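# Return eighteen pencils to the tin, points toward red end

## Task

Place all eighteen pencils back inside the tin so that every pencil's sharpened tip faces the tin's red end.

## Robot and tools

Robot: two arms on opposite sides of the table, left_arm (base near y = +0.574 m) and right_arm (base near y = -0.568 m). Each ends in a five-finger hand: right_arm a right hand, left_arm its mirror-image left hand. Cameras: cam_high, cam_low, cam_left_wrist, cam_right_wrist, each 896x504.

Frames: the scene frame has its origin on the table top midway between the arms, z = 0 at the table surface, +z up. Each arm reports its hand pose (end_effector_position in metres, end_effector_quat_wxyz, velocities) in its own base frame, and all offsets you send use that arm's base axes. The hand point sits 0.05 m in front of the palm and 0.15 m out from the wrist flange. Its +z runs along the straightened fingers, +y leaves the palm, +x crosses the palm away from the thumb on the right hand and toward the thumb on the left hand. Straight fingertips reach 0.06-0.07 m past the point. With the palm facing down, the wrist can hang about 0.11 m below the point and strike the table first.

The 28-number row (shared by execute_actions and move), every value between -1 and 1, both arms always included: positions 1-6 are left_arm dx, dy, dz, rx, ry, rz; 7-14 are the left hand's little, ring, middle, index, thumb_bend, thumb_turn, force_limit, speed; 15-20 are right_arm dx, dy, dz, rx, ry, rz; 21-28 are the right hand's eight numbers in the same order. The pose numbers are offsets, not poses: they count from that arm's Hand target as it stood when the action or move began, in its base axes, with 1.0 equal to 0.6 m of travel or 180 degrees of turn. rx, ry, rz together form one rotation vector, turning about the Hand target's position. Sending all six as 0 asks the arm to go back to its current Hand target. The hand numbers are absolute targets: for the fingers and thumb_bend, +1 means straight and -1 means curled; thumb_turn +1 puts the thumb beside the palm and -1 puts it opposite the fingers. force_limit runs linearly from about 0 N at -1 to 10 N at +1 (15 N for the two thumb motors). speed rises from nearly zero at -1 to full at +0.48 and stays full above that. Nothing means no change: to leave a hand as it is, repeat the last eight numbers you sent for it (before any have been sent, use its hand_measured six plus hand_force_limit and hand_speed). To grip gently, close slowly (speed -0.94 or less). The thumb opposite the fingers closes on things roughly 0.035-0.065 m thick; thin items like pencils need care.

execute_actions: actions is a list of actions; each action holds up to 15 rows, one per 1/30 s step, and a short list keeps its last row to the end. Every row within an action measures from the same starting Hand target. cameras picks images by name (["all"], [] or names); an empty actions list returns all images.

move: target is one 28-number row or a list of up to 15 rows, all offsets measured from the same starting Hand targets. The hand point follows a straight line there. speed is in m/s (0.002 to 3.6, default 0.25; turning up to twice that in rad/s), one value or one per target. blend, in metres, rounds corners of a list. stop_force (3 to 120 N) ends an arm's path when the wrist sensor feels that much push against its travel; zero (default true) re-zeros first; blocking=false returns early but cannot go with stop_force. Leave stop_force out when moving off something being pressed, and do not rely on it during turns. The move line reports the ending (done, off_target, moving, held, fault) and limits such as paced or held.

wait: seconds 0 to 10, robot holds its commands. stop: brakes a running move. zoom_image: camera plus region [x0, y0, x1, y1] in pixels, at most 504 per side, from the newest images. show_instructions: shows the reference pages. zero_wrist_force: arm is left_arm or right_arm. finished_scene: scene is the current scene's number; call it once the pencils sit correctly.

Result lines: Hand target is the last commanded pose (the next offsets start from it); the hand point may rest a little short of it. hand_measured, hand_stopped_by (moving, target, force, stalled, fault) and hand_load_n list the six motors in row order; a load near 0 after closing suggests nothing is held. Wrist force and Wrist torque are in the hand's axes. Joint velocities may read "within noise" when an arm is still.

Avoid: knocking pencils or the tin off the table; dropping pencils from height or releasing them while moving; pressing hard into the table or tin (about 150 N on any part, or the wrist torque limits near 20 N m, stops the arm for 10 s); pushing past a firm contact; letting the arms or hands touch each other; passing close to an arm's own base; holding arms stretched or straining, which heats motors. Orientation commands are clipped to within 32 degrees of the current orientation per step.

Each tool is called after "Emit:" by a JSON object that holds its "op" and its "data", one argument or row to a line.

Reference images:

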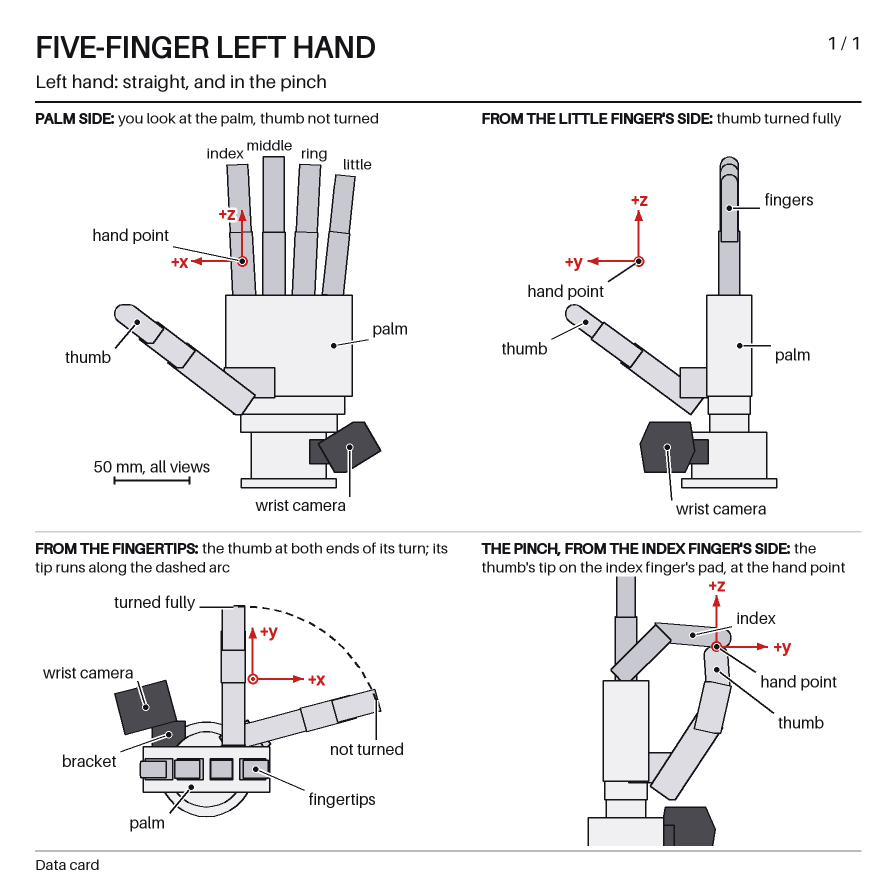

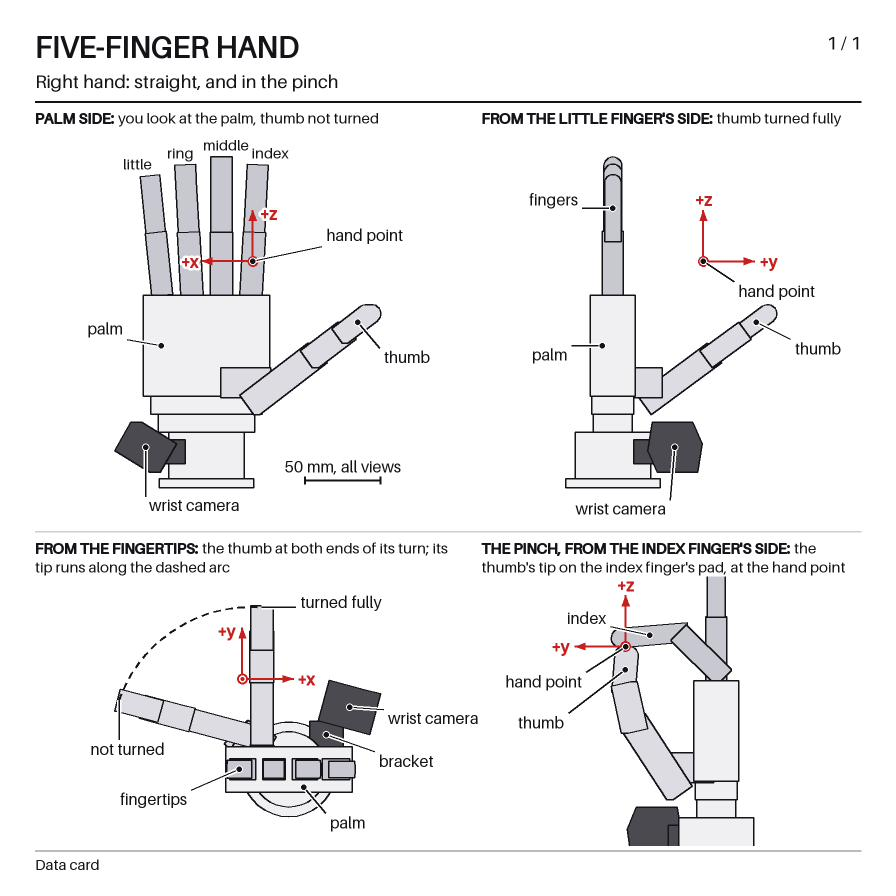

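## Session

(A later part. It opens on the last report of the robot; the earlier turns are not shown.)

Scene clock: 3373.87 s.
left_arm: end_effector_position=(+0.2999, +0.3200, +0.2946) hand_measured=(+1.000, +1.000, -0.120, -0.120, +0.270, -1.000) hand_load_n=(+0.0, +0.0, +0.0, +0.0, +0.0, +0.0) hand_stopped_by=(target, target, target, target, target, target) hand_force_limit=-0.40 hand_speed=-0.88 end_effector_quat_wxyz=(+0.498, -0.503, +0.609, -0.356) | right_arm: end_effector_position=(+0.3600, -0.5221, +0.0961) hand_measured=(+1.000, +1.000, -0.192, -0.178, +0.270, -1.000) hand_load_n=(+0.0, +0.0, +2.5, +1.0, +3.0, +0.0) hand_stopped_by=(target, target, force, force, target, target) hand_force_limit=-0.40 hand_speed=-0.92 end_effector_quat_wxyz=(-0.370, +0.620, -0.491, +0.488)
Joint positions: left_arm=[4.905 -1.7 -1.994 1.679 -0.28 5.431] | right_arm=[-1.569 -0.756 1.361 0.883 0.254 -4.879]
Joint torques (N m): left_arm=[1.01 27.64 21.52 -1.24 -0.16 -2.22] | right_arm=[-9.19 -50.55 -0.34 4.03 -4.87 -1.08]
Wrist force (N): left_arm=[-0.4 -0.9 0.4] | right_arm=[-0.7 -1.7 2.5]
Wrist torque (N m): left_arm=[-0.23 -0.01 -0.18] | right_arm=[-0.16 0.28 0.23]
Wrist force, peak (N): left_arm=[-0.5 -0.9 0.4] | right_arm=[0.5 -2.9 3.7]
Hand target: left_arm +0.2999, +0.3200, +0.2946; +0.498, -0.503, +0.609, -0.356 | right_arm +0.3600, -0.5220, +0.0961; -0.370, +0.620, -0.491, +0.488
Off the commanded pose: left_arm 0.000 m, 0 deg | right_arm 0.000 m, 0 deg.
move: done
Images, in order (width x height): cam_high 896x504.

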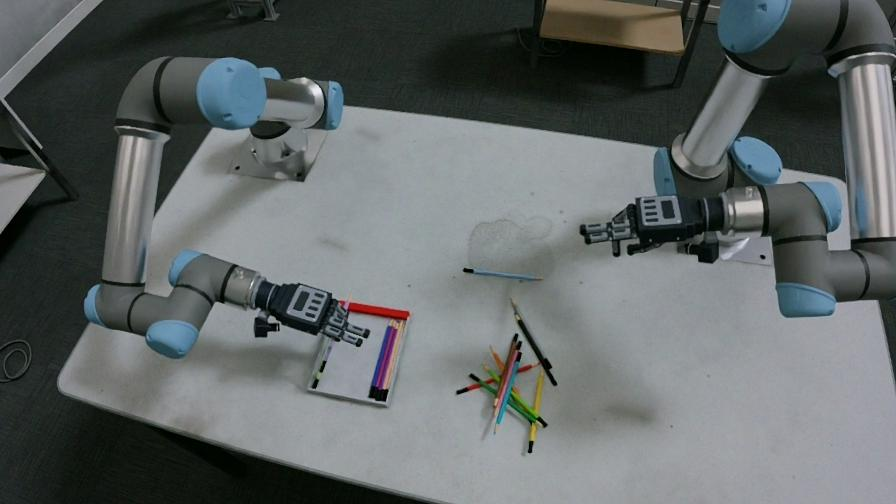

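Emit:
{"op": "move", "data": {
  "target": [0,0,0,0,0,0,1,1,-0.12,-0.12,0.27,-1,-0.4,-0.88,0.0167,0,-0.08,0,0,0.0111,1,1,-0.65,-0.65,0.27,-1,-0.4,-0.92],
  "speed": 0.1,
  "cameras": ["cam_high","cam_low"]
}}

Emit:
{"op": "zoom_image", "data": {
  "camera": "cam_high",
  "region": [290, 285, 420, 415]
}}

Emit:
{"op": "zoom_image", "data": {
  "camera": "cam_low",
  "region": [330, 200, 470, 290]
}}

Scene clock: 3388.63 s.
left_arm: end_effector_position=(+0.2999, +0.3200, +0.2946) hand_measured=(+1.000, +1.000, -0.120, -0.120, +0.270, -1.000) hand_load_n=(+0.0, +0.0, +0.0, +0.0, +0.0, +0.5) hand_stopped_by=(target, target, target, target, target, target) hand_force_limit=-0.40 hand_speed=-0.88 end_effector_quat_wxyz=(+0.498, -0.503, +0.609, -0.356) | right_arm: end_effector_position=(+0.3701, -0.5221, +0.0482) hand_measured=(+1.000, +1.000, -0.192, -0.178, +0.270, -1.000) hand_load_n=(+0.0, +0.0, +2.5, +1.5, +3.0, +0.0) hand_stopped_by=(target, target, force, force, target, target) hand_force_limit=-0.40 hand_speed=-0.92 end_effector_quat_wxyz=(-0.379, +0.629, -0.480, +0.481)
Joint positions: left_arm=[4.905 -1.7 -1.994 1.679 -0.28 5.431] | right_arm=[-1.55 -0.657 1.332 0.873 0.253 -4.941]
Joint torques (N m): left_arm=[0.92 27.49 21.53 -1.29 -0.13 -2.29] | right_arm=[-9.39 -41.36 0.53 3.89 -4.69 0.29]
Wrist force (N): left_arm=[-0.3 -0.6 0.3] | right_arm=[-0.6 -1.3 2.9]
Wrist torque (N m): left_arm=[-0.17 -0.01 -0.18] | right_arm=[-0.14 0.22 0.24]
Wrist force, peak (N): left_arm=[-0.7 -0.7 0.6] | right_arm=[-0.6 -2.8 2.4]
Hand target: left_arm +0.2999, +0.3200, +0.2946; +0.498, -0.503, +0.609, -0.356 | right_arm +0.3700, -0.5220, +0.0481; -0.379, +0.628, -0.480, +0.481
Off the commanded pose: left_arm 0.000 m, 0 deg | right_arm 0.000 m, 0 deg.
move: done
Images, in order (width x height): cam_high 896x504, cam_low 896x504.

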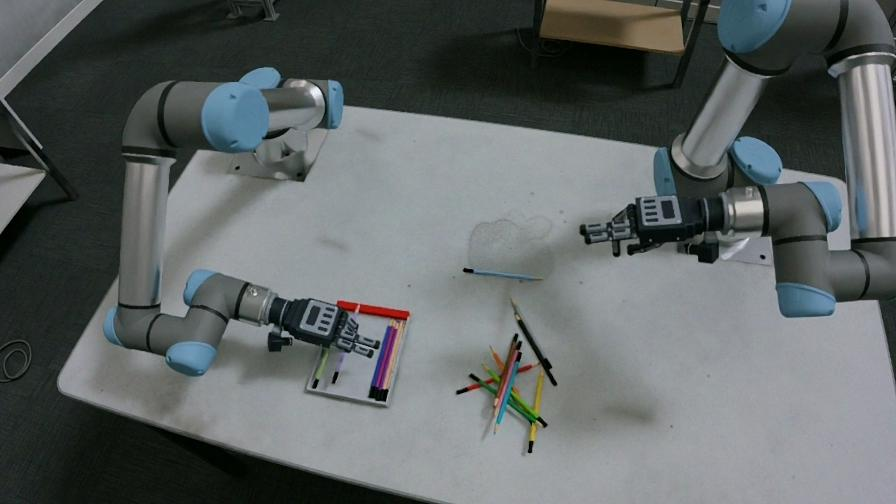

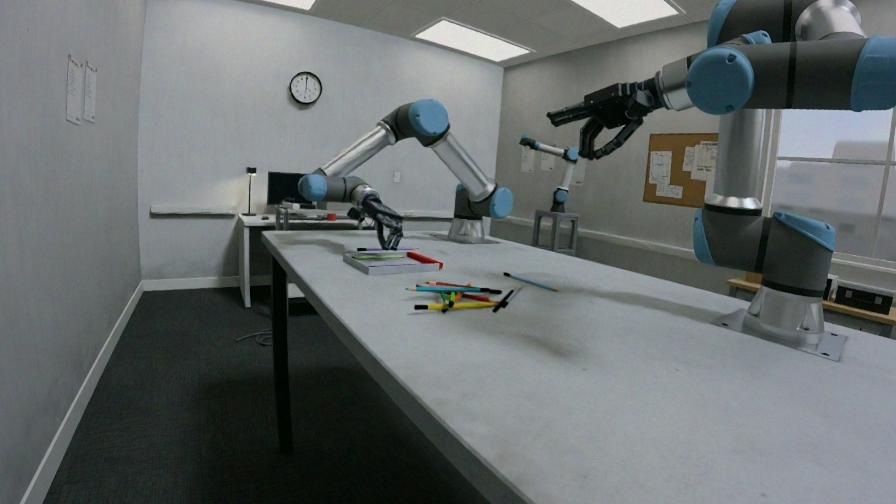

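Scaled by 3.877 from the camera's 896x504 image, which has a finer 1280x720 frame.

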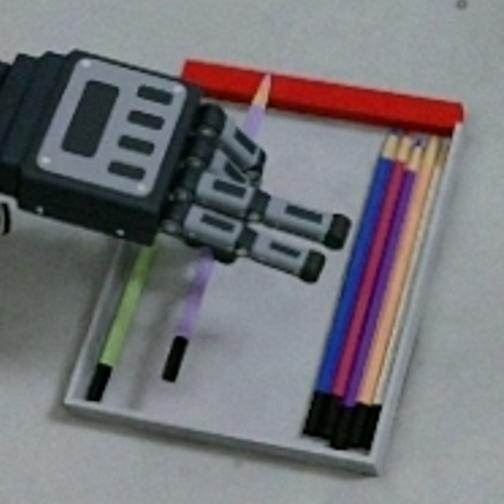

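Scaled by 3.600 from the camera's 896x504 image, which has a finer 1280x720 frame.

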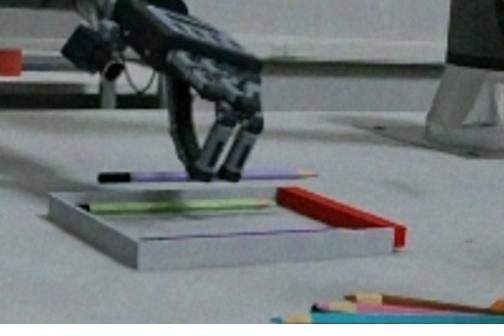

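Emit:
{"op": "move", "data": {
  "target": [0,0,0,0,0,0,1,1,-0.12,-0.12,0.27,-1,-0.4,-0.88,-0.002,-0.0125,-0.013,0,0,0,1,1,-0.65,-0.65,0.27,-1,-0.4,-0.92],
  "speed": 0.06
}}

Emit:
{"op": "move", "data": {
  "target": [0,0,0,0,0,0,1,1,-0.12,-0.12,0.27,-1,-0.4,-0.88,0,0,-0.05,0,0,0,1,1,-0.65,-0.65,0.27,-1,-0.4,-0.92],
  "speed": 0.02,
  "stop_force": 3,
  "cameras": ["cam_high"]
}}

Emit:
{"op": "zoom_image", "data": {
  "camera": "cam_high",
  "region": [290, 285, 420, 415]
}}

Scene clock: 3405.53 s.
left_arm: end_effector_position=(+0.2999, +0.3200, +0.2946) hand_measured=(+1.000, +1.000, -0.120, -0.120, +0.270, -1.000) hand_load_n=(+0.0, +0.0, +0.0, +0.0, +0.0, +0.5) hand_stopped_by=(target, target, target, target, target, target) hand_force_limit=-0.40 hand_speed=-0.88 end_effector_quat_wxyz=(+0.498, -0.503, +0.609, -0.356) | right_arm: end_effector_position=(+0.3688, -0.5297, +0.0403) hand_measured=(+1.000, +1.000, -0.192, -0.178, +0.270, -1.000) hand_load_n=(+0.0, +0.0, +2.5, +1.5, +3.0, -0.5) hand_stopped_by=(target, target, force, force, target, target) hand_force_limit=-0.40 hand_speed=-0.92 end_effector_quat_wxyz=(-0.379, +0.629, -0.480, +0.481)
Joint positions: left_arm=[4.905 -1.7 -1.994 1.679 -0.28 5.431] | right_arm=[-1.553 -0.63 1.303 0.884 0.253 -4.951]
Joint torques (N m): left_arm=[2.01 27.49 21.37 -1.43 -0.11 -2.21] | right_arm=[-4.19 -56.37 -2.57 2.9 -0.9 -0.28]
Wrist force (N): left_arm=[-0.6 -0.6 0.5] | right_arm=[-0.6 -1.4 2.7]
Wrist torque (N m): left_arm=[-0.18 0.03 -0.19] | right_arm=[-0.14 0.22 0.23]
Wrist force, peak (N): left_arm=[-0.7 -0.8 0.2] | right_arm=[-0.6 -1.4 3.2]
Hand target: left_arm +0.2999, +0.3200, +0.2946; +0.498, -0.503, +0.609, -0.356 | right_arm +0.3688, -0.5295, +0.0403; -0.379, +0.628, -0.480, +0.481
Off the commanded pose: left_arm 0.000 m, 0 deg | right_arm 0.000 m, 0 deg.
move: done

Scene clock: 3407.43 s.
left_arm: end_effector_position=(+0.2999, +0.3200, +0.2946) hand_measured=(+1.000, +1.000, -0.120, -0.120, +0.270, -1.000) hand_load_n=(+0.0, +0.0, -0.5, +0.0, +0.0, +0.0) hand_stopped_by=(target, target, target, target, target, target) hand_force_limit=-0.40 hand_speed=-0.88 end_effector_quat_wxyz=(+0.498, -0.503, +0.609, -0.356) | right_arm: end_effector_position=(+0.3688, -0.5295, +0.0182) hand_measured=(+1.000, +1.000, -0.192, -0.178, +0.270, -1.000) hand_load_n=(+0.0, +0.0, +3.0, +2.0, +1.5, -0.5) hand_stopped_by=(target, target, force, force, target, target) hand_force_limit=-0.40 hand_speed=-0.92 end_effector_quat_wxyz=(-0.379, +0.628, -0.480, +0.481)
Joint positions: left_arm=[4.905 -1.7 -1.994 1.679 -0.28 5.431] | right_arm=[-1.553 -0.595 1.303 0.85 0.253 -4.951]
Joint torques (N m): left_arm=[2.9 27.65 21.57 -1.46 -0.16 -2.11] | right_arm=[3.33 -54.64 -1.81 4.37 1.59 -0.72]
Wrist force (N): left_arm=[-0.4 -0.8 0.5] | right_arm=[-0.4 -3.9 2.8]
Wrist torque (N m): left_arm=[-0.21 0.01 -0.18] | right_arm=[-0.26 0.22 0.20]
Wrist force, peak (N): left_arm=[-0.5 -0.7 0.6] | right_arm=[1.1 -11.9 -2.4]
Hand target: left_arm +0.2999, +0.3200, +0.2946; +0.498, -0.503, +0.609, -0.356 | right_arm +0.3688, -0.5295, +0.0182; -0.379, +0.628, -0.480, +0.481 (not the last commanded pose)
Off the commanded pose: left_arm 0.000 m, 0 deg | right_arm 0.008 m, 0 deg.
move: contact (right_arm)
Images, in order (width x height): cam_high 896x504.

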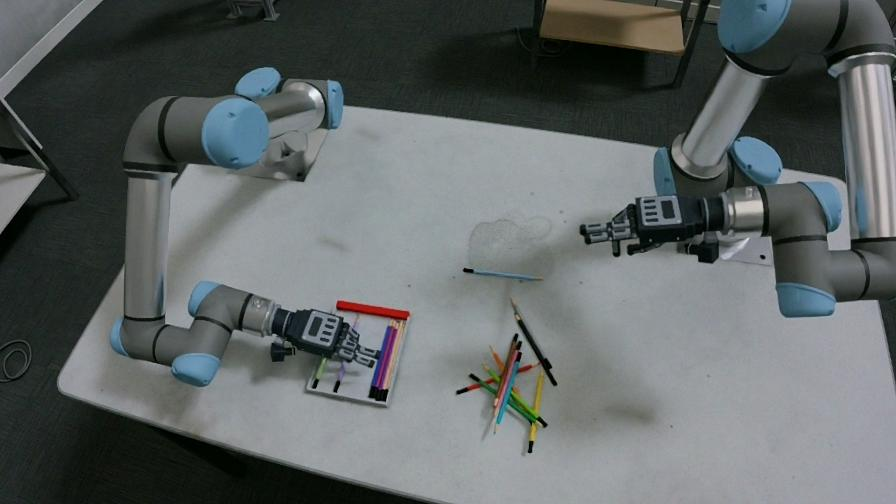

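Scaled by 3.877 from the camera's 896x504 image, which has a finer 1280x720 frame.

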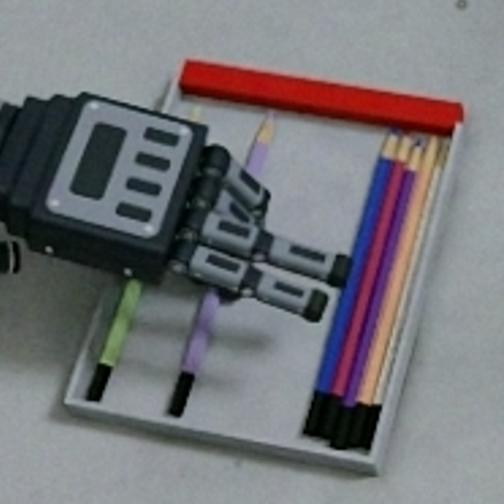

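Emit:
{"op": "move", "data": {
  "target": [0,0,0,0,0,0,1,1,-0.12,-0.12,0.27,-1,-0.4,-0.88,0,0,0.0005,0,0,0,1,1,-0.08,-0.08,0.27,-1,-0.4,-0.88],
  "speed": 0.02
}}

Emit:
{"op": "move", "data": {
  "target": [0,0,0,0,0,0,1,1,-0.12,-0.12,0.27,-1,-0.4,-0.88,0,0,0.17,0,0,0,1,1,-0.12,-0.12,0.27,-1,-0.4,-0.88],
  "speed": 0.08,
  "cameras": ["cam_high"]
}}

Emit:
{"op": "zoom_image", "data": {
  "camera": "cam_high",
  "region": [290, 285, 420, 415]
}}

Scene clock: 3413.90 s.
left_arm: end_effector_position=(+0.2999, +0.3200, +0.2946) hand_measured=(+1.000, +1.000, -0.120, -0.120, +0.270, -1.000) hand_load_n=(-0.5, +0.0, +0.0, +0.0, +0.0, +0.0) hand_stopped_by=(target, target, target, target, target, target) hand_force_limit=-0.40 hand_speed=-0.88 end_effector_quat_wxyz=(+0.498, -0.503, +0.609, -0.356) | right_arm: end_effector_position=(+0.3688, -0.5295, +0.0185) hand_measured=(+1.000, +1.000, -0.080, -0.080, +0.270, -1.000) hand_load_n=(+0.0, +0.0, +0.0, +0.0, +0.0, +0.0) hand_stopped_by=(target, target, target, target, target, target) hand_force_limit=-0.40 hand_speed=-0.88 end_effector_quat_wxyz=(-0.379, +0.628, -0.480, +0.481)
Joint positions: left_arm=[4.905 -1.7 -1.994 1.679 -0.28 5.431] | right_arm=[-1.553 -0.596 1.303 0.851 0.253 -4.951]
Joint torques (N m): left_arm=[3.02 27 21.17 -1.46 -0.25 -2.16] | right_arm=[-3.86 -55.9 -0.13 4.45 0.22 -1.14]
Wrist force (N): left_arm=[-0.3 -0.8 0.3] | right_arm=[-0.5 -1.5 2.5]
Wrist torque (N m): left_arm=[-0.19 -0.01 -0.18] | right_arm=[-0.16 0.21 0.23]
Wrist force, peak (N): left_arm=[-0.6 -0.7 0.5] | right_arm=[-0.4 -4.0 3.1]
Hand target: left_arm +0.2999, +0.3200, +0.2946; +0.498, -0.503, +0.609, -0.356 | right_arm +0.3688, -0.5295, +0.0185; -0.379, +0.628, -0.480, +0.481
Off the commanded pose: left_arm 0.000 m, 0 deg | right_arm 0.000 m, 0 deg.
move: done

Scene clock: 3415.53 s.
left_arm: end_effector_position=(+0.2999, +0.3200, +0.2946) hand_measured=(+1.000, +1.000, -0.120, -0.120, +0.270, -1.000) hand_load_n=(+0.0, +0.0, +0.0, +0.0, +0.5, +0.0) hand_stopped_by=(target, target, target, target, target, target) hand_force_limit=-0.40 hand_speed=-0.88 end_effector_quat_wxyz=(+0.498, -0.503, +0.609, -0.356) | right_arm: end_effector_position=(+0.3688, -0.5296, +0.1205) hand_measured=(+1.000, +1.000, -0.120, -0.120, +0.270, -1.000) hand_load_n=(+0.0, +0.0, +0.0, +0.0, +0.0, +0.0) hand_stopped_by=(target, target, target, target, target, target) hand_force_limit=-0.40 hand_speed=-0.88 end_effector_quat_wxyz=(-0.379, +0.629, -0.480, +0.481)
Joint positions: left_arm=[4.905 -1.7 -1.994 1.679 -0.28 5.431] | right_arm=[-1.553 -0.742 1.281 1.019 0.253 -4.951]
Joint torques (N m): left_arm=[3.15 27.39 21.64 -1.51 -0.24 -2.24] | right_arm=[-0.7 -38.94 -2.99 0.6 -3.01 -1.18]
Wrist force (N): left_arm=[-0.4 -0.6 0.4] | right_arm=[-0.5 -1.8 2.8]
Wrist torque (N m): left_arm=[-0.18 -0.01 -0.19] | right_arm=[-0.22 0.22 0.22]
Wrist force, peak (N): left_arm=[-0.2 -1.0 0.5] | right_arm=[-0.1 -2.8 2.5]
Hand target: left_arm +0.2999, +0.3200, +0.2946; +0.498, -0.503, +0.609, -0.356 | right_arm +0.3688, -0.5295, +0.1205; -0.379, +0.628, -0.480, +0.481
Off the commanded pose: left_arm 0.000 m, 0 deg | right_arm 0.000 m, 0 deg.
move: done
Images, in order (width x height): cam_high 896x504.

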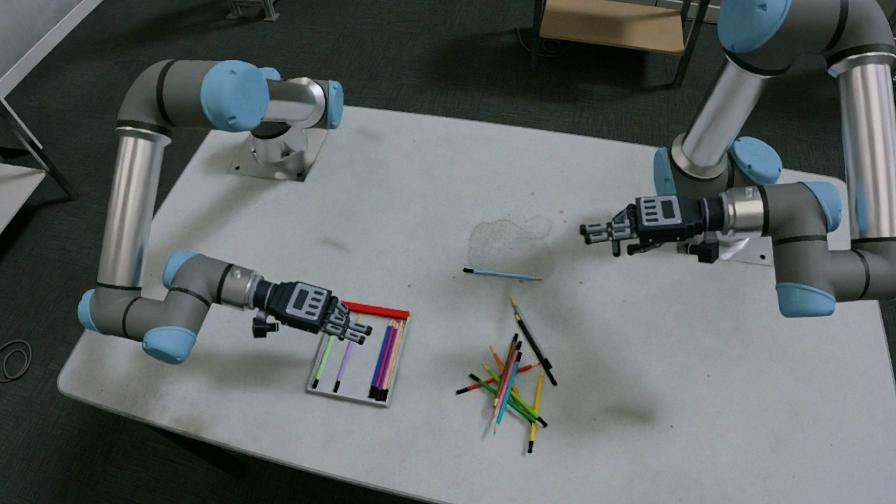

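Scaled by 3.877 from the camera's 896x504 image, which has a finer 1280x720 frame.

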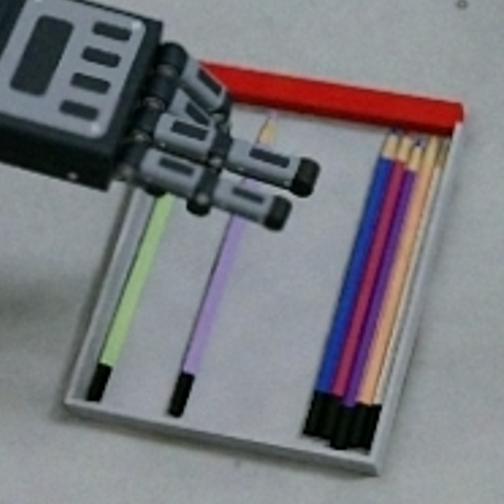

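Emit:
{"op": "move", "data": {
  "target": [0,0,0,0,0,0,1,1,-0.12,-0.12,0.27,-1,-0.4,-0.88,0.4887,0.366,-0.045,0,0,-0.522,1,1,-0.12,-0.12,0.27,-1,-0.4,-0.88],
  "speed": 0.28,
  "cameras": ["cam_right_wrist"]
}}

Scene clock: 3438.40 s.
left_arm: end_effector_position=(+0.2999, +0.3200, +0.2946) hand_measured=(+1.000, +1.000, -0.120, -0.120, +0.270, -1.000) hand_load_n=(+0.0, +0.0, +0.0, +0.0, +0.0, +0.0) hand_stopped_by=(target, target, target, target, target, target) hand_force_limit=-0.40 hand_speed=-0.88 end_effector_quat_wxyz=(+0.498, -0.503, +0.609, -0.356) | right_arm: end_effector_position=(+0.6621, -0.3100, +0.0934) hand_measured=(+1.000, +1.000, -0.120, -0.120, +0.270, -1.000) hand_load_n=(+0.0, +0.0, +0.0, -0.5, +0.0, +0.0) hand_stopped_by=(target, target, target, target, target, target) hand_force_limit=-0.40 hand_speed=-0.88 end_effector_quat_wxyz=(-0.093, -0.078, +0.787, -0.605)
Joint positions: left_arm=[4.905 -1.7 -1.994 1.679 -0.28 5.431] | right_arm=[-0.328 -0.62 0.924 0.459 2.771 -2.666]
Joint torques (N m): left_arm=[4.48 27.68 21.63 -1.68 -0.22 -2.2] | right_arm=[6.71 -55.18 -14.21 2.98 3.93 0.81]
Wrist force (N): left_arm=[-0.4 -0.6 0.4] | right_arm=[-1.2 -1.5 3.1]
Wrist torque (N m): left_arm=[-0.17 -0.01 -0.18] | right_arm=[-0.22 0.27 0.11]
Wrist force, peak (N): left_arm=[-0.6 -0.8 0.6] | right_arm=[-1.7 -2.4 3.4]
Hand target: left_arm +0.2999, +0.3200, +0.2946; +0.498, -0.503, +0.609, -0.356 | right_arm +0.6620, -0.3099, +0.0935; -0.093, -0.078, +0.787, -0.605
Off the commanded pose: left_arm 0.000 m, 0 deg | right_arm 0.000 m, 0 deg.
move: done
Images, in order (width x height): cam_right_wrist 896x504.

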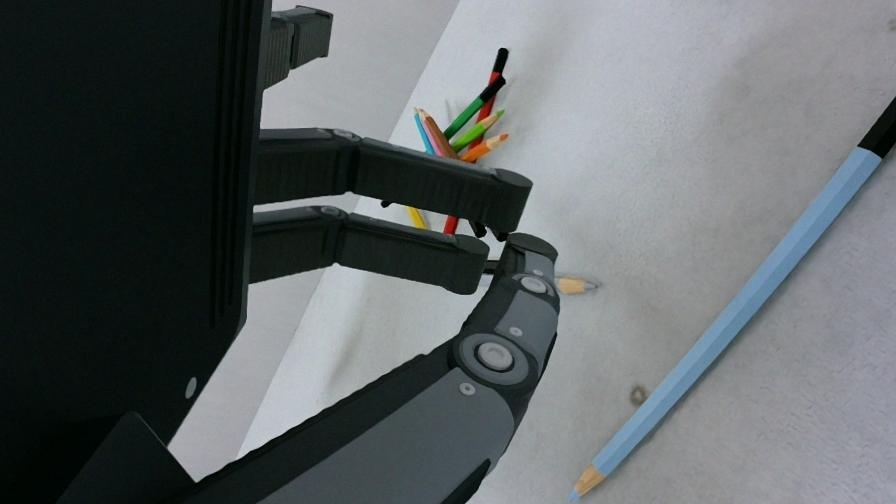

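Emit:
{"op": "move", "data": {
  "target": [0,0,0,0,0,0,1,1,-0.12,-0.12,0.27,-1,-0.4,-0.88,-0.0163,0.0235,-0.0807,0,0,0.0222,1,1,-0.12,-0.12,0.27,-1,-0.4,-0.88],
  "speed": 0.1
}}

Emit:
{"op": "move", "data": {
  "target": [0,0,0,0,0,0,1,1,-0.12,-0.12,0.27,-1,-0.4,-0.88,0,0,-0.0583,0,0,0,1,1,-0.12,-0.12,0.27,-1,-0.4,-0.88],
  "speed": 0.02,
  "stop_force": 3,
  "cameras": ["cam_right_wrist"]
}}

Scene clock: 3459.00 s.
left_arm: end_effector_position=(+0.2999, +0.3200, +0.2946) hand_measured=(+1.000, +1.000, -0.120, -0.120, +0.270, -1.000) hand_load_n=(+0.0, -0.5, +0.0, +0.0, +0.0, +0.0) hand_stopped_by=(target, target, target, target, target, target) hand_force_limit=-0.40 hand_speed=-0.88 end_effector_quat_wxyz=(+0.498, -0.503, +0.609, -0.356) | right_arm: end_effector_position=(+0.6523, -0.2958, +0.0452) hand_measured=(+1.000, +1.000, -0.120, -0.120, +0.270, -1.000) hand_load_n=(+0.0, +0.0, +0.0, +0.0, +0.0, +0.0) hand_stopped_by=(target, target, target, target, target, target) hand_force_limit=-0.40 hand_speed=-0.88 end_effector_quat_wxyz=(-0.072, -0.105, +0.784, -0.608)
Joint positions: left_arm=[4.905 -1.7 -1.994 1.679 -0.28 5.431] | right_arm=[-0.321 -0.666 1.128 0.202 2.724 -2.773]
Joint torques (N m): left_arm=[5.44 27.38 21.2 -1.71 -0.19 -2.18] | right_arm=[-9.04 -41.42 -20.19 -0.11 3.76 -0.16]
Wrist force (N): left_arm=[-0.4 -0.5 0.5] | right_arm=[-1.2 -1.3 3.2]
Wrist torque (N m): left_arm=[-0.17 0.00 -0.18] | right_arm=[-0.17 0.23 0.19]
Wrist force, peak (N): left_arm=[-0.8 -0.7 0.4] | right_arm=[-0.9 -2.8 3.0]
Hand target: left_arm +0.2999, +0.3200, +0.2946; +0.498, -0.503, +0.609, -0.356 | right_arm +0.6523, -0.2958, +0.0451; -0.072, -0.105, +0.784, -0.608
Off the commanded pose: left_arm 0.000 m, 0 deg | right_arm 0.000 m, 0 deg.
move: done

Scene clock: 3461.80 s.
left_arm: end_effector_position=(+0.2999, +0.3200, +0.2946) hand_measured=(+1.000, +1.000, -0.120, -0.120, +0.270, -1.000) hand_load_n=(+0.0, +0.0, +0.0, +0.0, +0.0, +0.0) hand_stopped_by=(target, target, target, target, target, target) hand_force_limit=-0.40 hand_speed=-0.88 end_effector_quat_wxyz=(+0.498, -0.503, +0.609, -0.356) | right_arm: end_effector_position=(+0.6523, -0.2958, +0.0132) hand_measured=(+1.000, +1.000, -0.120, -0.120, +0.270, -1.000) hand_load_n=(-0.5, +0.0, -0.5, +0.0, -1.5, +0.0) hand_stopped_by=(target, target, target, target, target, target) hand_force_limit=-0.40 hand_speed=-0.88 end_effector_quat_wxyz=(-0.072, -0.105, +0.784, -0.608)
Joint positions: left_arm=[4.905 -1.7 -1.994 1.679 -0.28 5.431] | right_arm=[-0.321 -0.627 1.143 0.148 2.724 -2.773]
Joint torques (N m): left_arm=[5.8 27.35 21.19 -1.71 -0.17 -2.12] | right_arm=[-9.38 -58.4 -30.69 0.04 -2.17 -0.16]
Wrist force (N): left_arm=[-0.4 -0.4 0.3] | right_arm=[-0.8 -3.5 2.9]
Wrist torque (N m): left_arm=[-0.14 0.00 -0.19] | right_arm=[-0.29 0.24 0.15]
Wrist force, peak (N): left_arm=[-0.6 -0.9 0.5] | right_arm=[1.1 -14.4 -2.5]
Hand target: left_arm +0.2999, +0.3200, +0.2946; +0.498, -0.503, +0.609, -0.356 | right_arm +0.6523, -0.2958, +0.0132; -0.072, -0.105, +0.784, -0.608 (not the last commanded pose)
Off the commanded pose: left_arm 0.000 m, 0 deg | right_arm 0.003 m, 0 deg.
move: contact (right_arm)
Images, in order (width x height): cam_right_wrist 896x504.

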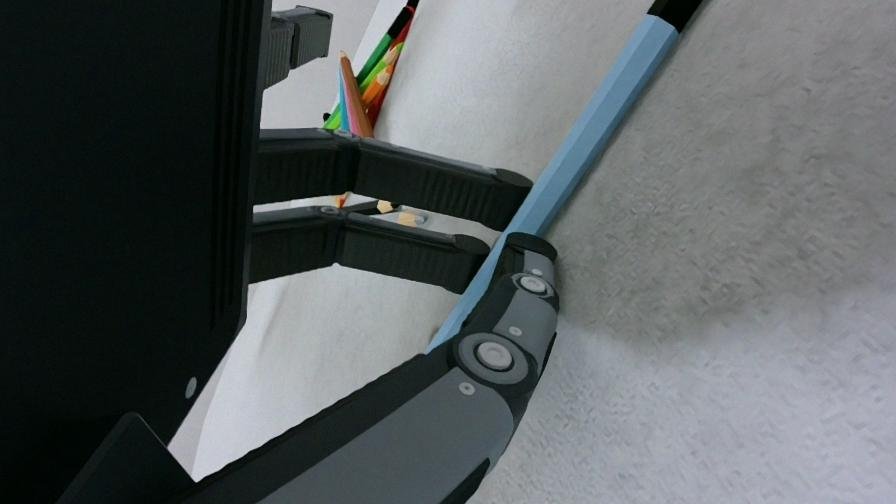

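Emit:
{"op": "move", "data": {
  "target": [0,0,0,0,0,0,1,1,-0.12,-0.12,0.27,-1,-0.4,-0.88,0,0,-0.0013,0,0,0,1,1,-0.6,-0.6,0.27,-1,-0.75,-0.92],
  "speed": 0.01
}}

Emit:
{"op": "move", "data": {
  "target": [0,0,0,0,0,0,1,1,-0.12,-0.12,0.27,-1,-0.4,-0.88,0,0,0,0,0,0,1,1,-0.65,-0.65,0.27,-1,-0.4,-0.92],
  "speed": 0.02
}}

Emit:
{"op": "move", "data": {
  "target": [0,0,0,0,0,0,1,1,-0.12,-0.12,0.27,-1,-0.4,-0.88,0,0,0.018,0,0,0,1,1,-0.65,-0.65,0.27,-1,-0.4,-0.92],
  "speed": 0.01,
  "cameras": ["cam_right_wrist"]
}}

Scene clock: 3468.63 s.
left_arm: end_effector_position=(+0.2999, +0.3200, +0.2946) hand_measured=(+1.000, +1.000, -0.120, -0.120, +0.270, -1.000) hand_load_n=(+0.0, +0.0, +0.0, -0.5, +0.0, +0.0) hand_stopped_by=(target, target, target, target, target, target) hand_force_limit=-0.40 hand_speed=-0.88 end_effector_quat_wxyz=(+0.498, -0.503, +0.609, -0.356) | right_arm: end_effector_position=(+0.6523, -0.2958, +0.0125) hand_measured=(+1.000, +1.000, -0.178, -0.186, +0.270, -1.000) hand_load_n=(+0.0, +0.0, +1.5, +1.5, -3.0, -2.0) hand_stopped_by=(target, target, force, force, target, target) hand_force_limit=-0.75 hand_speed=-0.92 end_effector_quat_wxyz=(-0.072, -0.105, +0.784, -0.608)
Joint positions: left_arm=[4.905 -1.7 -1.994 1.679 -0.28 5.431] | right_arm=[-0.321 -0.626 1.144 0.147 2.724 -2.773]
Joint torques (N m): left_arm=[6.87 26.94 20.78 -1.81 -0.19 -2.13] | right_arm=[-8.34 -34.36 0.36 -0.3 -2.15 0.34]
Wrist force (N): left_arm=[-0.2 -0.8 0.5] | right_arm=[1.8 -14.2 -1.1]
Wrist torque (N m): left_arm=[-0.21 -0.03 -0.17] | right_arm=[-0.71 0.25 0.01]
Wrist force, peak (N): left_arm=[-0.4 -1.1 0.2] | right_arm=[1.8 -14.2 -1.1]
Hand target: left_arm +0.2999, +0.3200, +0.2946; +0.498, -0.503, +0.609, -0.356 | right_arm +0.6523, -0.2958, +0.0125; -0.072, -0.105, +0.784, -0.608
Off the commanded pose: left_arm 0.000 m, 0 deg | right_arm 0.000 m, 0 deg.
move: done

Scene clock: 3469.13 s.
left_arm: end_effector_position=(+0.2999, +0.3200, +0.2946) hand_measured=(+1.000, +1.000, -0.120, -0.120, +0.270, -1.000) hand_load_n=(+0.0, +0.0, +0.0, +0.0, +0.0, +0.0) hand_stopped_by=(target, target, target, target, target, target) hand_force_limit=-0.40 hand_speed=-0.88 end_effector_quat_wxyz=(+0.498, -0.503, +0.609, -0.356) | right_arm: end_effector_position=(+0.6523, -0.2958, +0.0125) hand_measured=(+1.000, +1.000, -0.184, -0.192, +0.270, -1.000) hand_load_n=(+0.0, +0.0, +3.5, +3.5, -3.0, -1.5) hand_stopped_by=(target, target, force, force, target, target) hand_force_limit=-0.40 hand_speed=-0.92 end_effector_quat_wxyz=(-0.072, -0.105, +0.784, -0.608)
Joint positions: left_arm=[4.905 -1.7 -1.994 1.679 -0.28 5.431] | right_arm=[-0.321 -0.626 1.144 0.147 2.724 -2.773]
Joint torques (N m): left_arm=[6.57 26.79 20.75 -1.85 -0.29 -2.14] | right_arm=[-8.54 -33.62 1.21 0.55 -2.12 0.17]
Wrist force (N): left_arm=[-0.3 -0.6 0.4] | right_arm=[0.7 -16.2 0.4]
Wrist torque (N m): left_arm=[-0.17 -0.02 -0.19] | right_arm=[-0.74 0.24 0.01]
Wrist force, peak (N): left_arm=[-0.6 -0.7 0.4] | right_arm=[0.6 -16.2 0.5]
Hand target: left_arm +0.2999, +0.3200, +0.2946; +0.498, -0.503, +0.609, -0.356 | right_arm +0.6523, -0.2958, +0.0125; -0.072, -0.105, +0.784, -0.608
Off the commanded pose: left_arm 0.000 m, 0 deg | right_arm 0.000 m, 0 deg.
move: done

Scene clock: 3470.43 s.
left_arm: end_effector_position=(+0.2999, +0.3200, +0.2946) hand_measured=(+1.000, +1.000, -0.120, -0.120, +0.270, -1.000) hand_load_n=(+0.0, +0.0, +0.0, +0.0, +0.0, +0.0) hand_stopped_by=(target, target, target, target, target, target) hand_force_limit=-0.40 hand_speed=-0.88 end_effector_quat_wxyz=(+0.498, -0.503, +0.609, -0.356) | right_arm: end_effector_position=(+0.6523, -0.2958, +0.0234) hand_measured=(+1.000, +1.000, -0.184, -0.192, +0.270, -1.000) hand_load_n=(+0.0, +0.0, +2.0, +1.5, +2.5, -0.5) hand_stopped_by=(target, target, force, force, target, target) hand_force_limit=-0.40 hand_speed=-0.92 end_effector_quat_wxyz=(-0.072, -0.105, +0.784, -0.608)
Joint positions: left_arm=[4.905 -1.7 -1.994 1.679 -0.28 5.431] | right_arm=[-0.321 -0.64 1.139 0.165 2.724 -2.773]
Joint torques (N m): left_arm=[6.4 27.4 20.96 -1.85 -0.21 -2.21] | right_arm=[-8.22 -48.18 -29.45 1.31 -0.55 -0.58]
Wrist force (N): left_arm=[-0.2 -0.8 0.5] | right_arm=[-1.0 -1.5 3.2]
Wrist torque (N m): left_arm=[-0.21 -0.03 -0.17] | right_arm=[-0.23 0.21 0.18]
Wrist force, peak (N): left_arm=[-0.5 -0.8 0.5] | right_arm=[0.7 -16.3 0.5]
Hand target: left_arm +0.2999, +0.3200, +0.2946; +0.498, -0.503, +0.609, -0.356 | right_arm +0.6523, -0.2958, +0.0233; -0.072, -0.105, +0.784, -0.608
Off the commanded pose: left_arm 0.000 m, 0 deg | right_arm 0.000 m, 0 deg.
move: done
Images, in order (width x height): cam_right_wrist 896x504.

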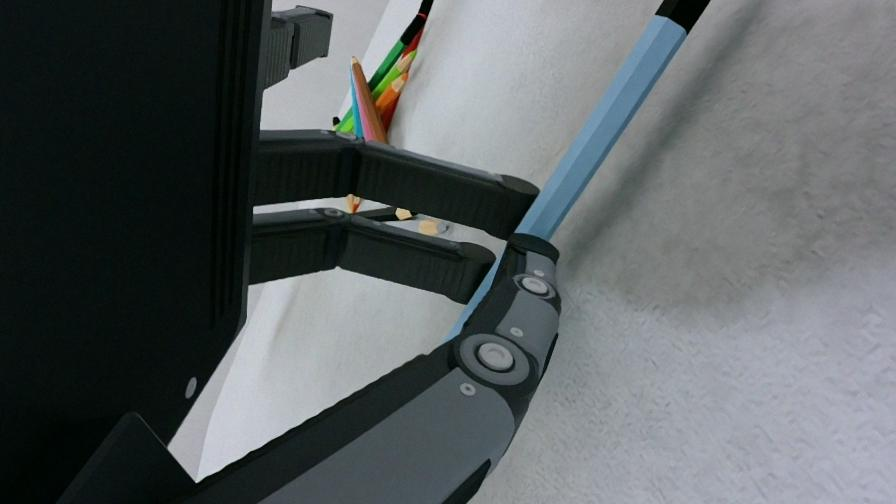

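Emit:
{"op": "move", "data": {
  "target": [0,0,0,0,0,0,1,1,-0.12,-0.12,0.27,-1,-0.4,-0.88,0,0,0.2,0,0,0,1,1,-0.65,-0.65,0.27,-1,-0.4,-0.92],
  "speed": 0.08
}}

Emit:
{"op": "move", "data": {
  "target": [0,0,0,0,0,0,1,1,-0.12,-0.12,0.27,-1,-0.4,-0.88,-0.428,-0.3887,-0.16,0,0,0.487,1,1,-0.65,-0.65,0.27,-1,-0.4,-0.92],
  "speed": 0.22,
  "cameras": ["cam_high"]
}}

Emit:
{"op": "zoom_image", "data": {
  "camera": "cam_high",
  "region": [290, 285, 420, 415]
}}

Scene clock: 3484.30 s.
left_arm: end_effector_position=(+0.2999, +0.3200, +0.2946) hand_measured=(+1.000, +1.000, -0.120, -0.120, +0.270, -1.000) hand_load_n=(+0.0, +0.0, +0.0, +0.0, +0.0, +0.0) hand_stopped_by=(target, target, target, target, target, target) hand_force_limit=-0.40 hand_speed=-0.88 end_effector_quat_wxyz=(+0.498, -0.503, +0.609, -0.356) | right_arm: end_effector_position=(+0.6523, -0.2958, +0.1434) hand_measured=(+1.000, +1.000, -0.184, -0.192, +0.270, -1.000) hand_load_n=(+0.0, +0.0, +1.5, +1.5, +2.5, +0.0) hand_stopped_by=(target, target, force, force, target, target) hand_force_limit=-0.40 hand_speed=-0.92 end_effector_quat_wxyz=(-0.072, -0.105, +0.784, -0.608)
Joint positions: left_arm=[4.905 -1.7 -1.994 1.679 -0.28 5.431] | right_arm=[-0.321 -0.76 1.037 0.387 2.724 -2.772]
Joint torques (N m): left_arm=[6.81 26.64 20.43 -2.02 -0.19 -2.17] | right_arm=[-7.43 -40.91 -6.6 -0.63 -0.37 0.45]
Wrist force (N): left_arm=[-0.5 -0.8 0.4] | right_arm=[-1.3 -1.5 3.0]
Wrist torque (N m): left_arm=[-0.20 0.01 -0.19] | right_arm=[-0.18 0.28 0.17]
Wrist force, peak (N): left_arm=[-0.5 -0.9 0.5] | right_arm=[-1.2 -1.7 3.3]
Hand target: left_arm +0.2999, +0.3200, +0.2946; +0.498, -0.503, +0.609, -0.356 | right_arm +0.6523, -0.2958, +0.1433; -0.072, -0.105, +0.784, -0.608
Off the commanded pose: left_arm 0.000 m, 0 deg | right_arm 0.000 m, 0 deg.
move: done

Scene clock: 3488.40 s.
left_arm: end_effector_position=(+0.2999, +0.3200, +0.2946) hand_measured=(+1.000, +1.000, -0.120, -0.120, +0.270, -1.000) hand_load_n=(+0.0, +0.0, +0.0, +0.0, +0.0, +0.5) hand_stopped_by=(target, target, target, target, target, target) hand_force_limit=-0.40 hand_speed=-0.88 end_effector_quat_wxyz=(+0.498, -0.503, +0.609, -0.356) | right_arm: end_effector_position=(+0.3955, -0.5291, +0.0472) hand_measured=(+1.000, +1.000, -0.184, -0.192, +0.270, -1.000) hand_load_n=(+0.0, +0.0, +2.0, +1.5, +2.5, +0.0) hand_stopped_by=(target, target, force, force, target, target) hand_force_limit=-0.40 hand_speed=-0.92 end_effector_quat_wxyz=(-0.369, +0.619, -0.492, +0.489)
Joint positions: left_arm=[4.905 -1.7 -1.994 1.679 -0.28 5.431] | right_arm=[-1.504 -0.702 1.329 0.603 0.269 -4.612]
Joint torques (N m): left_arm=[6.12 27.08 20.7 -2.05 -0.22 -2.19] | right_arm=[-8.8 -51.31 -1.27 3.83 -4.73 -1.04]
Wrist force (N): left_arm=[-0.4 -0.5 0.4] | right_arm=[-0.8 -1.4 2.8]
Wrist torque (N m): left_arm=[-0.17 0.00 -0.19] | right_arm=[-0.16 0.27 0.18]
Wrist force, peak (N): left_arm=[-0.4 -1.0 0.5] | right_arm=[0.5 -3.0 3.8]
Hand target: left_arm +0.2999, +0.3200, +0.2946; +0.498, -0.503, +0.609, -0.356 | right_arm +0.3955, -0.5290, +0.0473; -0.369, +0.619, -0.492, +0.489
Off the commanded pose: left_arm 0.000 m, 0 deg | right_arm 0.000 m, 0 deg.
move: done
Images, in order (width x height): cam_high 896x504.

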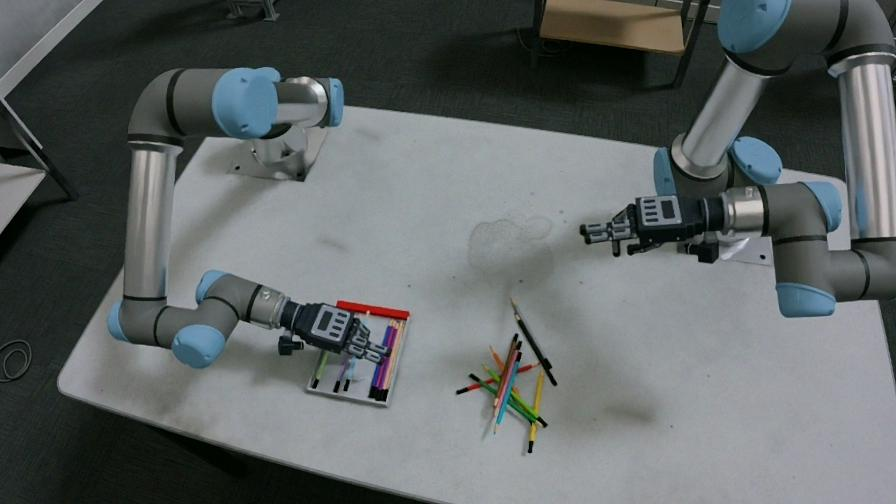

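Scaled by 3.877 from the camera's 896x504 image, which has a finer 1280x720 frame.

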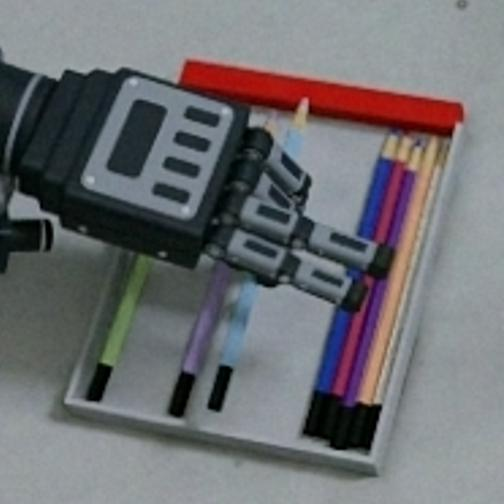

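Emit:
{"op": "move", "data": {
  "target": [0,0,0,0,0,0,1,1,-0.12,-0.12,0.27,-1,-0.4,-0.88,0.0183,0.0,-0.012,0,0,-0.0028,1,1,-0.65,-0.65,0.27,-1,-0.4,-0.92],
  "speed": 0.06
}}

Emit:
{"op": "move", "data": {
  "target": [0,0,0,0,0,0,1,1,-0.12,-0.12,0.27,-1,-0.4,-0.88,0,0,-0.05,0,0,0,1,1,-0.65,-0.65,0.27,-1,-0.4,-0.92],
  "speed": 0.02,
  "stop_force": 3,
  "cameras": ["cam_high"]
}}

Emit:
{"op": "zoom_image", "data": {
  "camera": "cam_high",
  "region": [290, 285, 420, 415]
}}

Scene clock: 3501.13 s.
left_arm: end_effector_position=(+0.2999, +0.3200, +0.2946) hand_measured=(+1.000, +1.000, -0.120, -0.120, +0.270, -1.000) hand_load_n=(+0.0, +0.0, +0.0, +0.0, +0.0, +0.0) hand_stopped_by=(target, target, target, target, target, target) hand_force_limit=-0.40 hand_speed=-0.88 end_effector_quat_wxyz=(+0.498, -0.503, +0.609, -0.356) | right_arm: end_effector_position=(+0.4065, -0.5290, +0.0400) hand_measured=(+1.000, +1.000, -0.184, -0.192, +0.270, -1.000) hand_load_n=(+0.0, +0.0, +1.5, +1.5, +2.5, -0.5) hand_stopped_by=(target, target, force, force, target, target) hand_force_limit=-0.40 hand_speed=-0.92 end_effector_quat_wxyz=(-0.367, +0.617, -0.495, +0.490)
Joint positions: left_arm=[4.905 -1.7 -1.994 1.679 -0.28 5.431] | right_arm=[-1.484 -0.709 1.337 0.507 0.28 -4.513]
Joint torques (N m): left_arm=[6.25 26.71 20.54 -2.04 -0.17 -2.18] | right_arm=[-9.6 -48.55 -7.85 3.86 -2.82 -1.19]
Wrist force (N): left_arm=[-0.4 -0.6 0.4] | right_arm=[-0.3 -1.5 2.7]
Wrist torque (N m): left_arm=[-0.18 0.00 -0.18] | right_arm=[-0.18 0.23 0.17]
Wrist force, peak (N): left_arm=[-0.6 -0.7 0.6] | right_arm=[-0.6 -1.6 3.0]
Hand target: left_arm +0.2999, +0.3200, +0.2946; +0.498, -0.503, +0.609, -0.356 | right_arm +0.4064, -0.5290, +0.0401; -0.367, +0.617, -0.495, +0.490
Off the commanded pose: left_arm 0.000 m, 0 deg | right_arm 0.000 m, 0 deg.
move: done

Scene clock: 3503.03 s.
left_arm: end_effector_position=(+0.2999, +0.3200, +0.2946) hand_measured=(+1.000, +1.000, -0.120, -0.120, +0.270, -1.000) hand_load_n=(+0.0, +0.0, +0.0, +0.0, +0.0, +0.0) hand_stopped_by=(target, target, target, target, target, target) hand_force_limit=-0.40 hand_speed=-0.88 end_effector_quat_wxyz=(+0.498, -0.503, +0.609, -0.356) | right_arm: end_effector_position=(+0.4064, -0.5290, +0.0177) hand_measured=(+1.000, +1.000, -0.184, -0.192, +0.270, -1.000) hand_load_n=(+0.0, +0.0, +2.5, +1.5, +0.5, -1.0) hand_stopped_by=(target, target, force, force, target, target) hand_force_limit=-0.40 hand_speed=-0.92 end_effector_quat_wxyz=(-0.367, +0.617, -0.495, +0.490)
Joint positions: left_arm=[4.905 -1.7 -1.994 1.679 -0.28 5.431] | right_arm=[-1.484 -0.676 1.341 0.47 0.28 -4.513]
Joint torques (N m): left_arm=[6.18 26.32 20.69 -2.17 -0.17 -2.21] | right_arm=[-0.36 -54.03 -18.14 3.62 1.7 -0.68]
Wrist force (N): left_arm=[-0.5 -0.8 0.4] | right_arm=[-0.1 -3.7 3.2]
Wrist torque (N m): left_arm=[-0.21 0.02 -0.19] | right_arm=[-0.24 0.24 0.11]
Wrist force, peak (N): left_arm=[-0.5 -0.9 0.5] | right_arm=[2.8 -12.7 -2.4]
Hand target: left_arm +0.2999, +0.3200, +0.2946; +0.498, -0.503, +0.609, -0.356 | right_arm +0.4064, -0.5290, +0.0178; -0.367, +0.617, -0.495, +0.490 (not the last commanded pose)
Off the commanded pose: left_arm 0.000 m, 0 deg | right_arm 0.008 m, 0 deg.
move: contact (right_arm)
Images, in order (width x height): cam_high 896x504.

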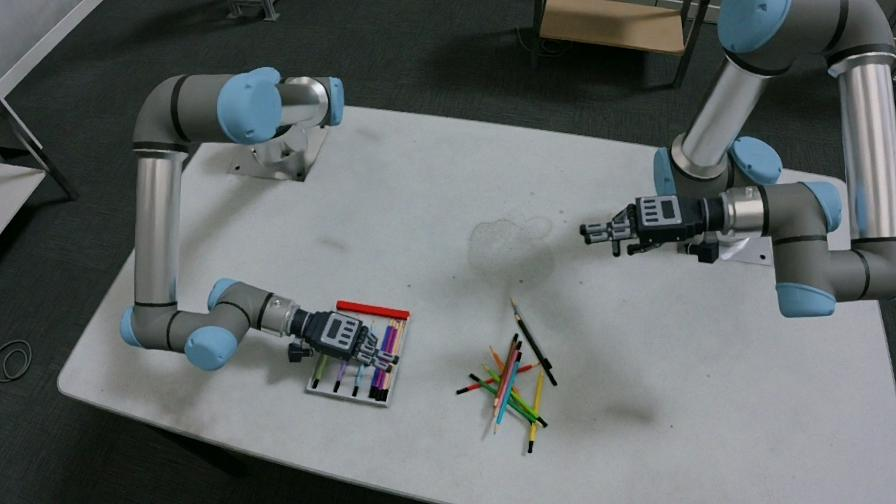

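Scaled by 3.877 from the camera's 896x504 image, which has a finer 1280x720 frame.

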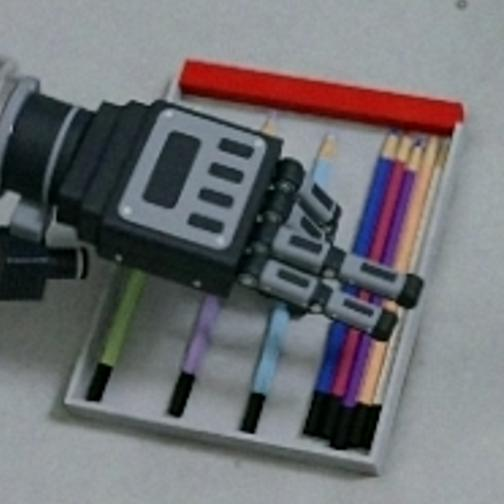

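Emit:
{"op": "move", "data": {
  "target": [
    [0,0,0,0,0,0,1,1,-0.12,-0.12,0.27,-1,-0.4,-0.88,0,0,0.0008,0,0,0,1,1,-0.08,-0.08,0.27,-1,-0.4,-0.88],
    [0,0,0,0,0,0,1,1,-0.12,-0.12,0.27,-1,-0.4,-0.88,0,0,0.17,0,0,0,1,1,-0.08,-0.08,0.27,-1,-0.4,-0.88]
  ],
  "speed": [0.05, 0.15],
  "cameras": ["cam_high", "cam_low"]
}}

Scene clock: 3570.77 s.
left_arm: end_effector_position=(+0.2999, +0.3200, +0.2946) hand_measured=(+1.000, +1.000, -0.120, -0.120, +0.270, -1.000) hand_load_n=(+0.0, +0.0, +0.0, +0.0, +0.0, +0.0) hand_stopped_by=(target, target, target, target, target, target) hand_force_limit=-0.40 hand_speed=-0.88 end_effector_quat_wxyz=(+0.498, -0.503, +0.609, -0.356) | right_arm: end_effector_position=(+0.4065, -0.5291, +0.1197) hand_measured=(+1.000, +1.000, -0.080, -0.080, +0.270, -1.000) hand_load_n=(+0.0, +0.0, +0.0, +0.0, +0.0, +0.0) hand_stopped_by=(target, target, target, target, target, target) hand_force_limit=-0.40 hand_speed=-0.88 end_effector_quat_wxyz=(-0.367, +0.617, -0.495, +0.490)
Joint positions: left_arm=[4.905 -1.7 -1.994 1.679 -0.28 5.431] | right_arm=[-1.484 -0.811 1.294 0.652 0.28 -4.513]
Joint torques (N m): left_arm=[6.91 26.7 20.74 -2.24 -0.18 -2.16] | right_arm=[-10.06 -51.18 -3.57 1.55 -0.78 0.87]
Wrist force (N): left_arm=[-0.3 -0.7 0.1] | right_arm=[-0.5 -1.6 2.6]
Wrist torque (N m): left_arm=[-0.18 -0.02 -0.18] | right_arm=[-0.15 0.20 0.08]
Wrist force, peak (N): left_arm=[-0.5 -0.9 0.4] | right_arm=[0.0 -4.0 3.2]
Hand target: left_arm +0.2999, +0.3200, +0.2946; +0.498, -0.503, +0.609, -0.356 | right_arm +0.4064, -0.5290, +0.1198; -0.367, +0.617, -0.495, +0.490
Off the commanded pose: left_arm 0.000 m, 0 deg | right_arm 0.000 m, 0 deg.
move: done
Images, in order (width x height): cam_high 896x504, cam_low 896x504.

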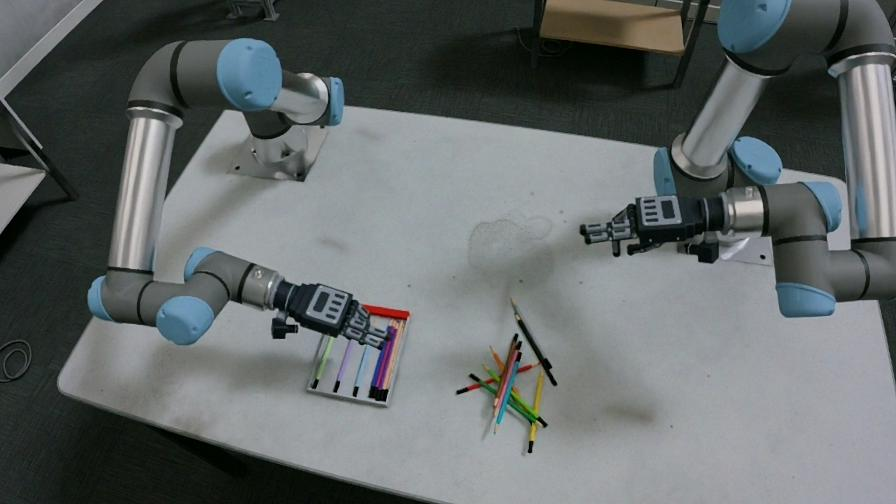

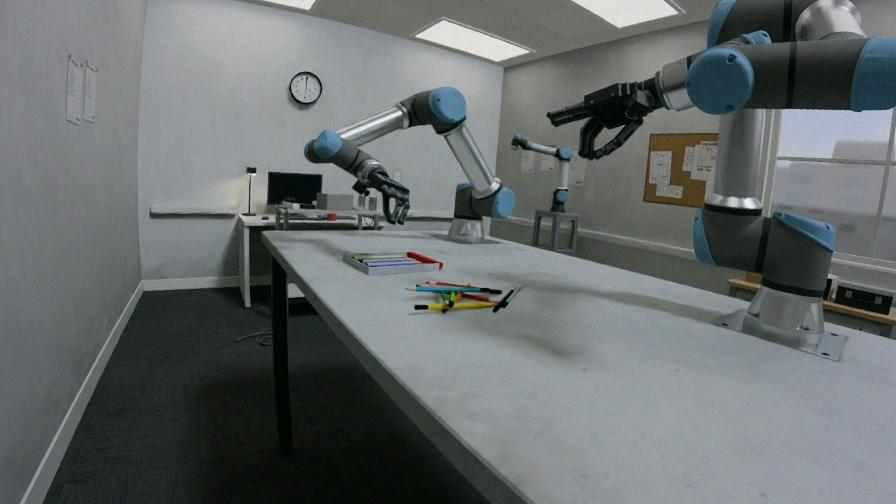

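Emit:
{"op": "zoom_image", "data": {
  "camera": "cam_high",
  "region": [450, 285, 590, 465]
}}

Emit:
{"op": "zoom_image", "data": {
  "camera": "cam_low",
  "region": [390, 270, 540, 325]
}}

Emit:
{"op": "zoom_image", "data": {
  "camera": "cam_high",
  "region": [290, 285, 420, 415]
}}

Scaled by 2.800 from the camera's 896x504 image, which has a finer 1280x720 frame.

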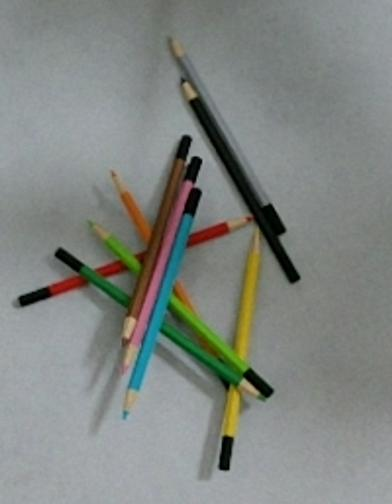

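Scaled by 3.360 from the camera's 896x504 image, which has a finer 1280x720 frame.

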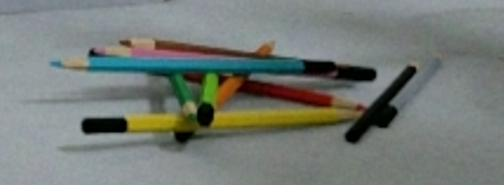

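Scaled by 3.877 from the camera's 896x504 image, which has a finer 1280x720 frame.

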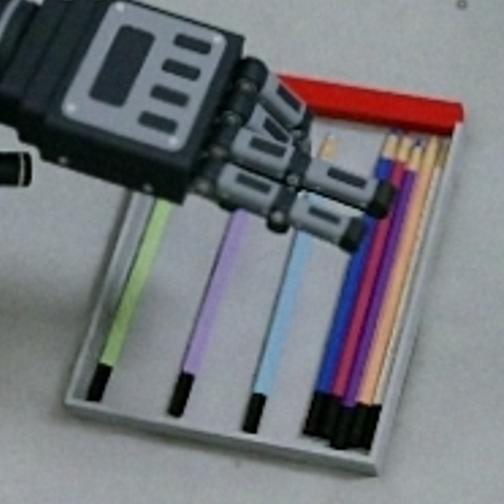

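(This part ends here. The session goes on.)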